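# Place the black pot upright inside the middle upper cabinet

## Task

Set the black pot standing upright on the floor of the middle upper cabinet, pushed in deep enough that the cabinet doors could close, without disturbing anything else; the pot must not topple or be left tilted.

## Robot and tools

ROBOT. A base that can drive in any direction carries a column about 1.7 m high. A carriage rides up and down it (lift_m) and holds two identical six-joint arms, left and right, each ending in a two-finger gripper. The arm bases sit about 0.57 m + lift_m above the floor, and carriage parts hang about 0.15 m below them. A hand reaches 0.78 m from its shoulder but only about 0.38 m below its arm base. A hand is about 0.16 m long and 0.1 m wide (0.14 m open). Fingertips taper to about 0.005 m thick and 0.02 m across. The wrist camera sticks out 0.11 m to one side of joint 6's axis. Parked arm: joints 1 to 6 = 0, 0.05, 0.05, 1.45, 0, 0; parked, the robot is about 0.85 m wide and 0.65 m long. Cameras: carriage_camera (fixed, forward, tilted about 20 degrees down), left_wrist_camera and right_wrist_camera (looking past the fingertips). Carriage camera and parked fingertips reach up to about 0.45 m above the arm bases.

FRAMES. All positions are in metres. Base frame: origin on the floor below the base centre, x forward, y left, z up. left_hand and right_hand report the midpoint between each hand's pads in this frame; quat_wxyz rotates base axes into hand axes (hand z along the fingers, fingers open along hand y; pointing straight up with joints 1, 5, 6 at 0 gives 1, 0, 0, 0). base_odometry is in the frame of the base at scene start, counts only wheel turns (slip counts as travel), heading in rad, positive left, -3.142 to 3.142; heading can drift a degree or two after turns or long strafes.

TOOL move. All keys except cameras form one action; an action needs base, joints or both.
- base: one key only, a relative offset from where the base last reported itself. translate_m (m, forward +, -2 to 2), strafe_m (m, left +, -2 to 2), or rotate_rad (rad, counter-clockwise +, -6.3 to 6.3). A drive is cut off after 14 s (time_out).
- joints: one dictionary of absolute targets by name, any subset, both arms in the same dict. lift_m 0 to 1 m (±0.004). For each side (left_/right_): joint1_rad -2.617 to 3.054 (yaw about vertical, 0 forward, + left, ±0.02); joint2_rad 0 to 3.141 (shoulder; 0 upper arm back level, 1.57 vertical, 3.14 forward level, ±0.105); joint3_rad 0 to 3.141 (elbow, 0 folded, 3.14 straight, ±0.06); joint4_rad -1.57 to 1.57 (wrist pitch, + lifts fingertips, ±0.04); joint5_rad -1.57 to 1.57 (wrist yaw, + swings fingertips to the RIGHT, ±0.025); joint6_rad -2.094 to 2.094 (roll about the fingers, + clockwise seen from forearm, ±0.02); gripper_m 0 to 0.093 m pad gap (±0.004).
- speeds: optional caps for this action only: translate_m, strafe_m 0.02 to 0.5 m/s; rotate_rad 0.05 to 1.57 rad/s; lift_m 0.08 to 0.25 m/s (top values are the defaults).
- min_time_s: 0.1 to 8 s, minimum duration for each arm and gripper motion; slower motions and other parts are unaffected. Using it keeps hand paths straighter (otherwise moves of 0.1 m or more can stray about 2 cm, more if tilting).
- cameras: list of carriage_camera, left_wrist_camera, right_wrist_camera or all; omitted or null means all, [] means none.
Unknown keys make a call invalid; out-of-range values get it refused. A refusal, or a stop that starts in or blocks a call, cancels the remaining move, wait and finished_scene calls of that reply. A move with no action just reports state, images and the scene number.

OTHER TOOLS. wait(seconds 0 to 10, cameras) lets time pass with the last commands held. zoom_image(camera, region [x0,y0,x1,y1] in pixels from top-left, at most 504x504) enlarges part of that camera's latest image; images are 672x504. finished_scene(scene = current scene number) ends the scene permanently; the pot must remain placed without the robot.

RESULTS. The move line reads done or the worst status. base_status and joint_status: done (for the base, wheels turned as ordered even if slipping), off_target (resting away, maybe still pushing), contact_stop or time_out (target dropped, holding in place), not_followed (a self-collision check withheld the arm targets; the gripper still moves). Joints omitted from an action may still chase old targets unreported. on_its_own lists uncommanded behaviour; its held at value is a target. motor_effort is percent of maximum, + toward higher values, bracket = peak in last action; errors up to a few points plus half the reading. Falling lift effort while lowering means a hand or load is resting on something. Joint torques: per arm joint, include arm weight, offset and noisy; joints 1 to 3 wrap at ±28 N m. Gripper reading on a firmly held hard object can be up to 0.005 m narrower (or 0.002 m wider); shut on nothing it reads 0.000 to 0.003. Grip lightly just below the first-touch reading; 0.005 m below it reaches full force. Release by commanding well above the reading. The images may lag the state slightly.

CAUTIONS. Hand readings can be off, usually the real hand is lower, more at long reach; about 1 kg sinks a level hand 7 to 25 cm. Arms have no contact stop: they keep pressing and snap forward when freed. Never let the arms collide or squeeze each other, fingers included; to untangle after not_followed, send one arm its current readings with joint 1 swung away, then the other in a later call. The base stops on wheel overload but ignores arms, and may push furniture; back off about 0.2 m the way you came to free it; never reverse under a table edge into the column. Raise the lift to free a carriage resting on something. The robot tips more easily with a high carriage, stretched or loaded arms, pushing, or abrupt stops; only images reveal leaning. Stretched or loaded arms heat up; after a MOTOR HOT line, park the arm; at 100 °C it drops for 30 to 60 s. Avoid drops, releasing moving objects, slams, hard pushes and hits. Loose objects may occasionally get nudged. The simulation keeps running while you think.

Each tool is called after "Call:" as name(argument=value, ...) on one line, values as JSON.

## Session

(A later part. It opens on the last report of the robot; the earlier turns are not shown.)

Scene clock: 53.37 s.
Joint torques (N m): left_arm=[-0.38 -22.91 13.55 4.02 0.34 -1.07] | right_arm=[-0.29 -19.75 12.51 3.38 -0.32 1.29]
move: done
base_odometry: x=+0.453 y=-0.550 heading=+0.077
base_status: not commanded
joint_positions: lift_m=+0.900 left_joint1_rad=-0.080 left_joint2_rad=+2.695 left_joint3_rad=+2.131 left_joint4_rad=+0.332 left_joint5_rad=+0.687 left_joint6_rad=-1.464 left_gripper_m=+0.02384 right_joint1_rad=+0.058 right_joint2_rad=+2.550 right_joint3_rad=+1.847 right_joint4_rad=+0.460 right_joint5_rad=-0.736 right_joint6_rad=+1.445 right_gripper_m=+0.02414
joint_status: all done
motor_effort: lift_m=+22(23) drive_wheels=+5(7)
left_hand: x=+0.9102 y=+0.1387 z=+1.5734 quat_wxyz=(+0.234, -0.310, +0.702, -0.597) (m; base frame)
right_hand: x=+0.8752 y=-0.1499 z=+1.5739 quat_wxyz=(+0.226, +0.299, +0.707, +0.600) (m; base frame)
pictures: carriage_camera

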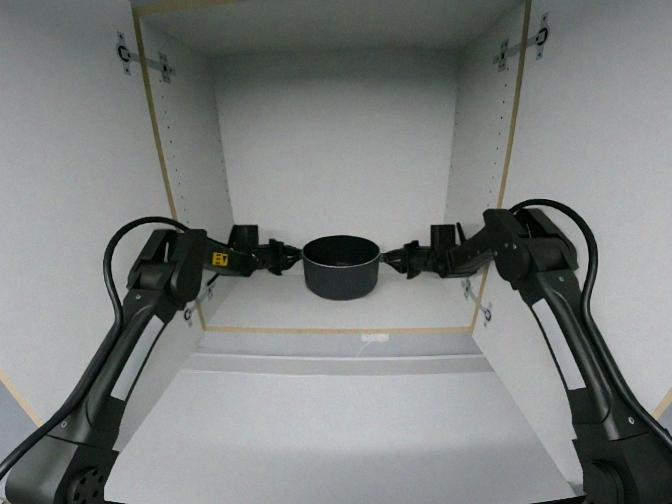

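Call:
move(joints={"lift_m":0.862}, speeds={"lift_m":0.08}, cameras=[])

Call:
move(joints={"lift_m":0.838}, speeds={"lift_m":0.08}, cameras=["carriage_camera"])

Call:
zoom_image(camera="carriage_camera", region=[200, 180, 480, 390])

Scene clock: 54.87 s.
Joint torques (N m): left_arm=[-0.75 -22.91 12.25 3.85 0.11 -1.19] | right_arm=[0.28 -19.77 11.62 3.16 0.12 1.54]
move: done
base_odometry: x=+0.453 y=-0.550 heading=+0.077
base_status: not commanded
joint_positions: lift_m=+0.862 left_joint1_rad=-0.075 left_joint2_rad=+2.695 left_joint3_rad=+2.144 left_joint4_rad=+0.346 left_joint5_rad=+0.709 left_joint6_rad=-1.453 left_gripper_m=+0.02384 right_joint1_rad=+0.051 right_joint2_rad=+2.550 right_joint3_rad=+1.860 right_joint4_rad=+0.481 right_joint5_rad=-0.774 right_joint6_rad=+1.423 right_gripper_m=+0.02415
joint_status: all done
motor_effort: lift_m=+20(21) drive_wheels=+6(6)
left_hand: x=+0.9106 y=+0.1392 z=+1.5449 quat_wxyz=(+0.241, -0.293, +0.701, -0.604) (m; base frame)
right_hand: x=+0.8745 y=-0.1497 z=+1.5464 quat_wxyz=(+0.234, +0.272, +0.707, +0.609) (m; base frame)
pictures: none
No camera images: "cameras" was empty.

Scene clock: 55.53 s.
Joint torques (N m): left_arm=[-1.44 -21.76 10.48 3.57 -0.3 -1.23] | right_arm=[0.81 -18.13 10.45 2.91 0.62 1.64]
move: done
base_odometry: x=+0.453 y=-0.550 heading=+0.077
base_status: not commanded
joint_positions: lift_m=+0.838 left_joint1_rad=-0.069 left_joint2_rad=+2.684 left_joint3_rad=+2.163 left_joint4_rad=+0.370 left_joint5_rad=+0.749 left_joint6_rad=-1.447 left_gripper_m=+0.02460 right_joint1_rad=+0.044 right_joint2_rad=+2.535 right_joint3_rad=+1.876 right_joint4_rad=+0.502 right_joint5_rad=-0.816 right_joint6_rad=+1.416 right_gripper_m=+0.02479
joint_status: all done
motor_effort: lift_m=+19(20) drive_wheels=+5(6)
left_hand: x=+0.9098 y=+0.1389 z=+1.5429 quat_wxyz=(+0.250, -0.265, +0.696, -0.619) (m; base frame)
right_hand: x=+0.8733 y=-0.1493 z=+1.5442 quat_wxyz=(+0.243, +0.242, +0.703, +0.622) (m; base frame)
pictures: carriage_camera

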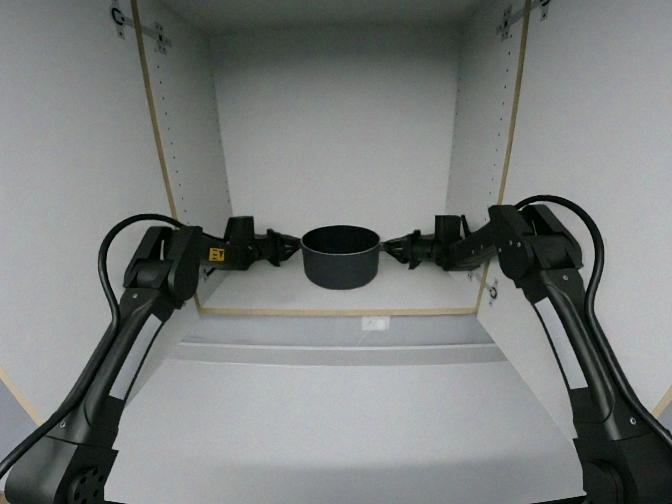

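Scaled by 1.800 from the camera's 672x504 image, which has a finer 960x720 frame.

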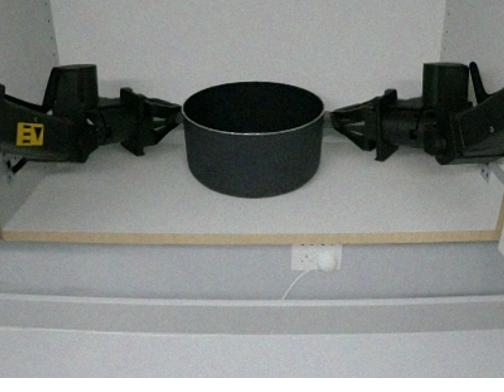

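Call:
move(joints={"lift_m":0.825}, speeds={"lift_m":0.08}, cameras=[])

Call:
move(joints={"left_gripper_m":0.04,"right_gripper_m":0.04}, min_time_s=3, cameras=[])

Call:
move(joints={"left_gripper_m":0.08,"right_gripper_m":0.08}, min_time_s=2)

Scene clock: 56.77 s.
Joint torques (N m): left_arm=[-1.61 -20.62 9.81 3.48 -0.41 -1.23] | right_arm=[1.05 -16.94 9.73 2.85 0.79 1.63]
move: done
base_odometry: x=+0.453 y=-0.550 heading=+0.077
base_status: not commanded
joint_positions: lift_m=+0.825 left_joint1_rad=-0.066 left_joint2_rad=+2.673 left_joint3_rad=+2.171 left_joint4_rad=+0.378 left_joint5_rad=+0.761 left_joint6_rad=-1.448 left_gripper_m=+0.02506 right_joint1_rad=+0.042 right_joint2_rad=+2.524 right_joint3_rad=+1.885 right_joint4_rad=+0.509 right_joint5_rad=-0.831 right_joint6_rad=+1.416 right_gripper_m=+0.02524
joint_status: all done
motor_effort: lift_m=+19(20) drive_wheels=+6(6)
left_hand: x=+0.9095 y=+0.1391 z=+1.5427 quat_wxyz=(+0.256, -0.254, +0.693, -0.625) (m; base frame)
right_hand: x=+0.8728 y=-0.1493 z=+1.5436 quat_wxyz=(+0.248, +0.230, +0.700, +0.628) (m; base frame)
pictures: none
No camera images: "cameras" was empty.

Scene clock: 60.07 s.
Joint torques (N m): left_arm=[-0.9 -20.96 9.89 3.04 -0.15 0.03] | right_arm=[0.36 -17.03 9.63 2.44 0.26 0.05]
move: done
base_odometry: x=+0.453 y=-0.550 heading=+0.077
base_status: not commanded
joint_positions: lift_m=+0.825 left_joint1_rad=-0.074 left_joint2_rad=+2.676 left_joint3_rad=+2.171 left_joint4_rad=+0.419 left_joint5_rad=+0.731 left_joint6_rad=-1.562 left_gripper_m=+0.03991 right_joint1_rad=+0.051 right_joint2_rad=+2.524 right_joint3_rad=+1.887 right_joint4_rad=+0.546 right_joint5_rad=-0.781 right_joint6_rad=+1.558 right_gripper_m=+0.03993
joint_status: all done
on_its_own: left_joint4_rad moved +0.040 toward your old target +0.490
motor_effort: lift_m=+20(20) drive_wheels=+2(7)
left_hand: x=+0.9128 y=+0.1371 z=+1.5484 quat_wxyz=(+0.239, -0.288, +0.670, -0.641) (m; base frame)
right_hand: x=+0.8788 y=-0.1489 z=+1.5509 quat_wxyz=(+0.230, +0.280, +0.674, +0.644) (m; base frame)
pictures: none
No camera images: "cameras" was empty.

Scene clock: 62.37 s.
Joint torques (N m): left_arm=[-0.68 -20.85 9.92 2.57 -0.07 0.01] | right_arm=[0.31 -17.1 8.66 2.13 0.12 0.04]
move: done
base_odometry: x=+0.453 y=-0.550 heading=+0.077
base_status: not commanded
joint_positions: lift_m=+0.825 left_joint1_rad=-0.077 left_joint2_rad=+2.676 left_joint3_rad=+2.171 left_joint4_rad=+0.461 left_joint5_rad=+0.724 left_joint6_rad=-1.562 left_gripper_m=+0.07987 right_joint1_rad=+0.051 right_joint2_rad=+2.524 right_joint3_rad=+1.900 right_joint4_rad=+0.576 right_joint5_rad=-0.769 right_joint6_rad=+1.558 right_gripper_m=+0.07989
joint_status: all done
on_its_own: left_joint4_rad moved +0.042 to your old target +0.490
motor_effort: lift_m=+20(20) drive_wheels=+2(3)
left_hand: x=+0.9138 y=+0.1360 z=+1.5569 quat_wxyz=(+0.255, -0.277, +0.663, -0.647) (m; base frame)
right_hand: x=+0.8822 y=-0.1503 z=+1.5623 quat_wxyz=(+0.248, +0.270, +0.666, +0.649) (m; base frame)
pictures: carriage_camera, left_wrist_camera, right_wrist_camera

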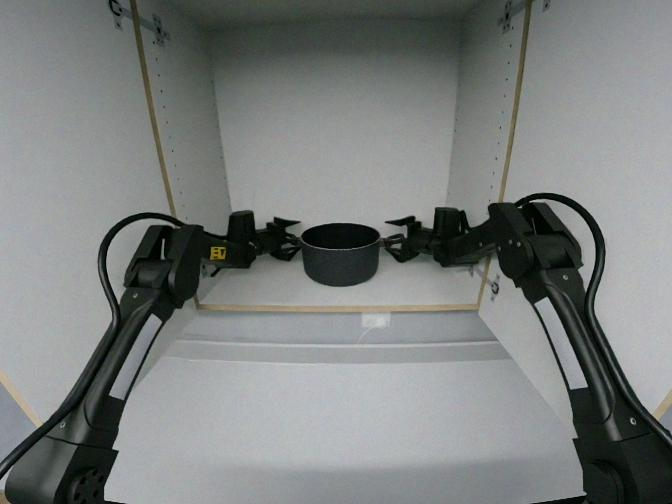

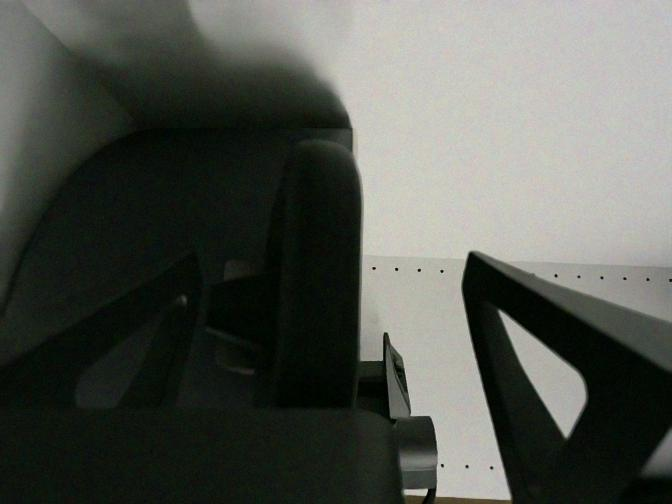

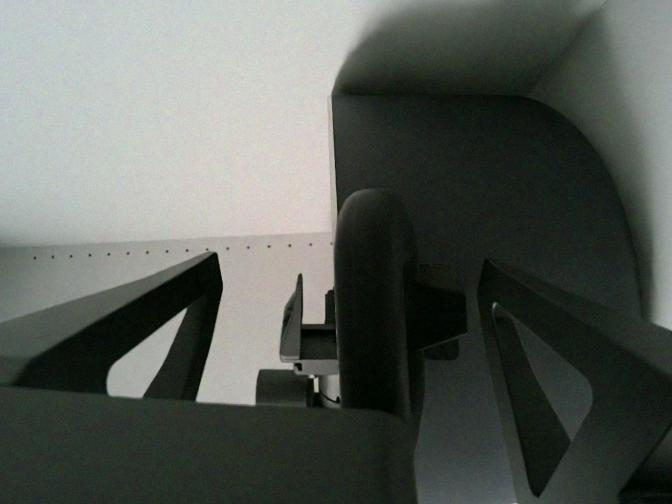

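Both handles are free; I'll withdraw the hands sideways and back out.

Call:
move(joints={"left_joint1_rad":0.03,"left_joint5_rad":0.83,"right_joint1_rad":-0.04,"right_joint5_rad":-0.85}, min_time_s=2.5)

Scene clock: 65.70 s.
Joint torques (N m): left_arm=[0.43 -20.85 9.77 2.52 0.2 0.02] | right_arm=[-1.33 -17.01 8.55 2.07 -0.09 0.03]
move: done
MOTOR HOT: joint 2 (shoulder) of the left arm reports 77 °C; the controller stops that arm at 100 °C. To cool a motor, set the load down, stop pushing, or move to a pose that needs little force.
base_odometry: x=+0.453 y=-0.550 heading=+0.077
base_status: not commanded
joint_positions: lift_m=+0.825 left_joint1_rad=+0.025 left_joint2_rad=+2.676 left_joint3_rad=+2.171 left_joint4_rad=+0.461 left_joint5_rad=+0.815 left_joint6_rad=-1.562 left_gripper_m=+0.07987 right_joint1_rad=-0.024 right_joint2_rad=+2.524 right_joint3_rad=+1.900 right_joint4_rad=+0.577 right_joint5_rad=-0.847 right_joint6_rad=+1.558 right_gripper_m=+0.07989
joint_status: all done
motor_effort: lift_m=+20(20) drive_wheels=+2(3)
left_hand: x=+0.9165 y=+0.1953 z=+1.5575 quat_wxyz=(+0.257, -0.280, +0.661, -0.647) (m; base frame)
right_hand: x=+0.8824 y=-0.1905 z=+1.5629 quat_wxyz=(+0.247, +0.270, +0.665, +0.651) (m; base frame)
pictures: carriage_camera, left_wrist_camera, right_wrist_camera

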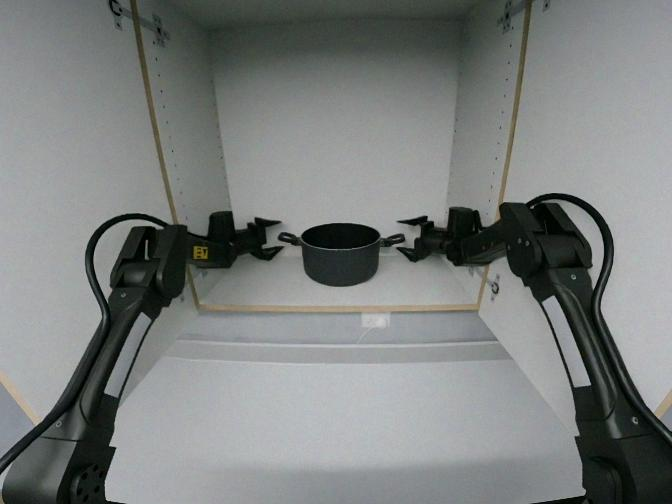

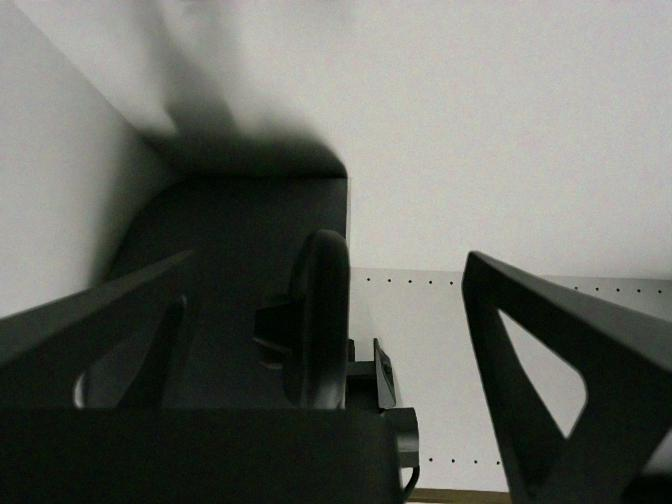

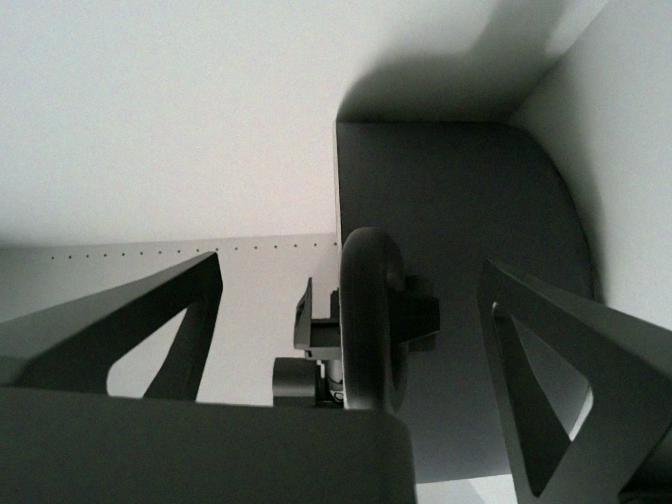

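Call:
move(base={"translate_m":-0.5}, speeds={"translate_m":0.15})

Scene clock: 70.47 s.
Joint torques (N m): left_arm=[0.42 -20.85 9.37 2.45 0.16 0.01] | right_arm=[-0.99 -17.1 8.12 1.99 0.21 0.04]
move: done
MOTOR HOT: still on. Joint 2 (shoulder) of the left arm reports 82 °C.
base_odometry: x=-0.046 y=-0.588 heading=+0.077
base_status: done
joint_positions: lift_m=+0.825 left_joint1_rad=+0.025 left_joint2_rad=+2.676 left_joint3_rad=+2.175 left_joint4_rad=+0.467 left_joint5_rad=+0.819 left_joint6_rad=-1.562 left_gripper_m=+0.07987 right_joint1_rad=-0.029 right_joint2_rad=+2.524 right_joint3_rad=+1.906 right_joint4_rad=+0.585 right_joint5_rad=-0.871 right_joint6_rad=+1.559 right_gripper_m=+0.07989
joint_status: not commanded
motor_effort: lift_m=+20(20) drive_wheels=-6(13)
left_hand: x=+0.9164 y=+0.1948 z=+1.5605 quat_wxyz=(+0.259, -0.276, +0.660, -0.649) (m; base frame)
right_hand: x=+0.8805 y=-0.1909 z=+1.5671 quat_wxyz=(+0.245, +0.259, +0.666, +0.655) (m; base frame)
pictures: carriage_camera, left_wrist_camera, right_wrist_camera

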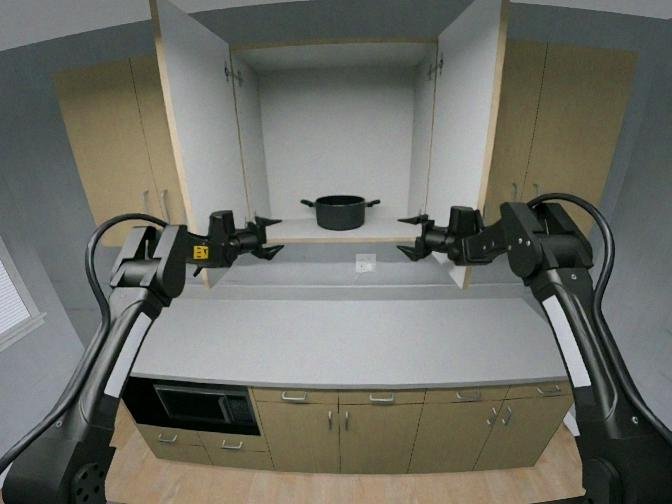

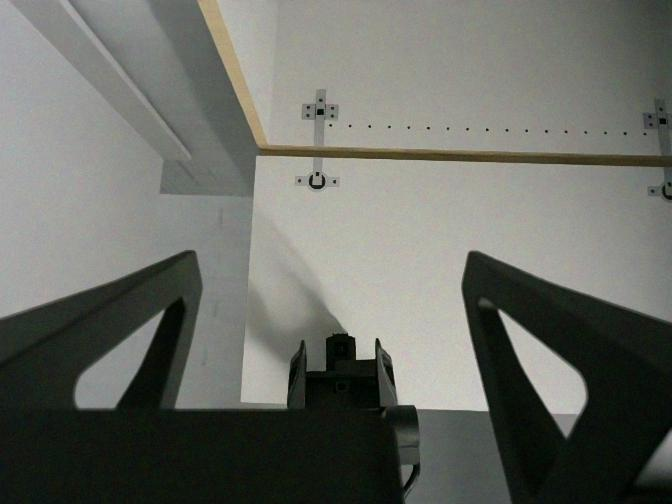

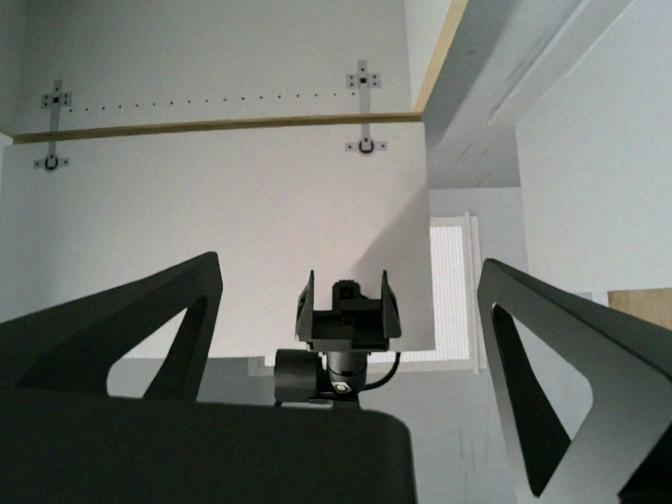

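Call:
finished_scene(scene=3)

The scene is finished: the task was done.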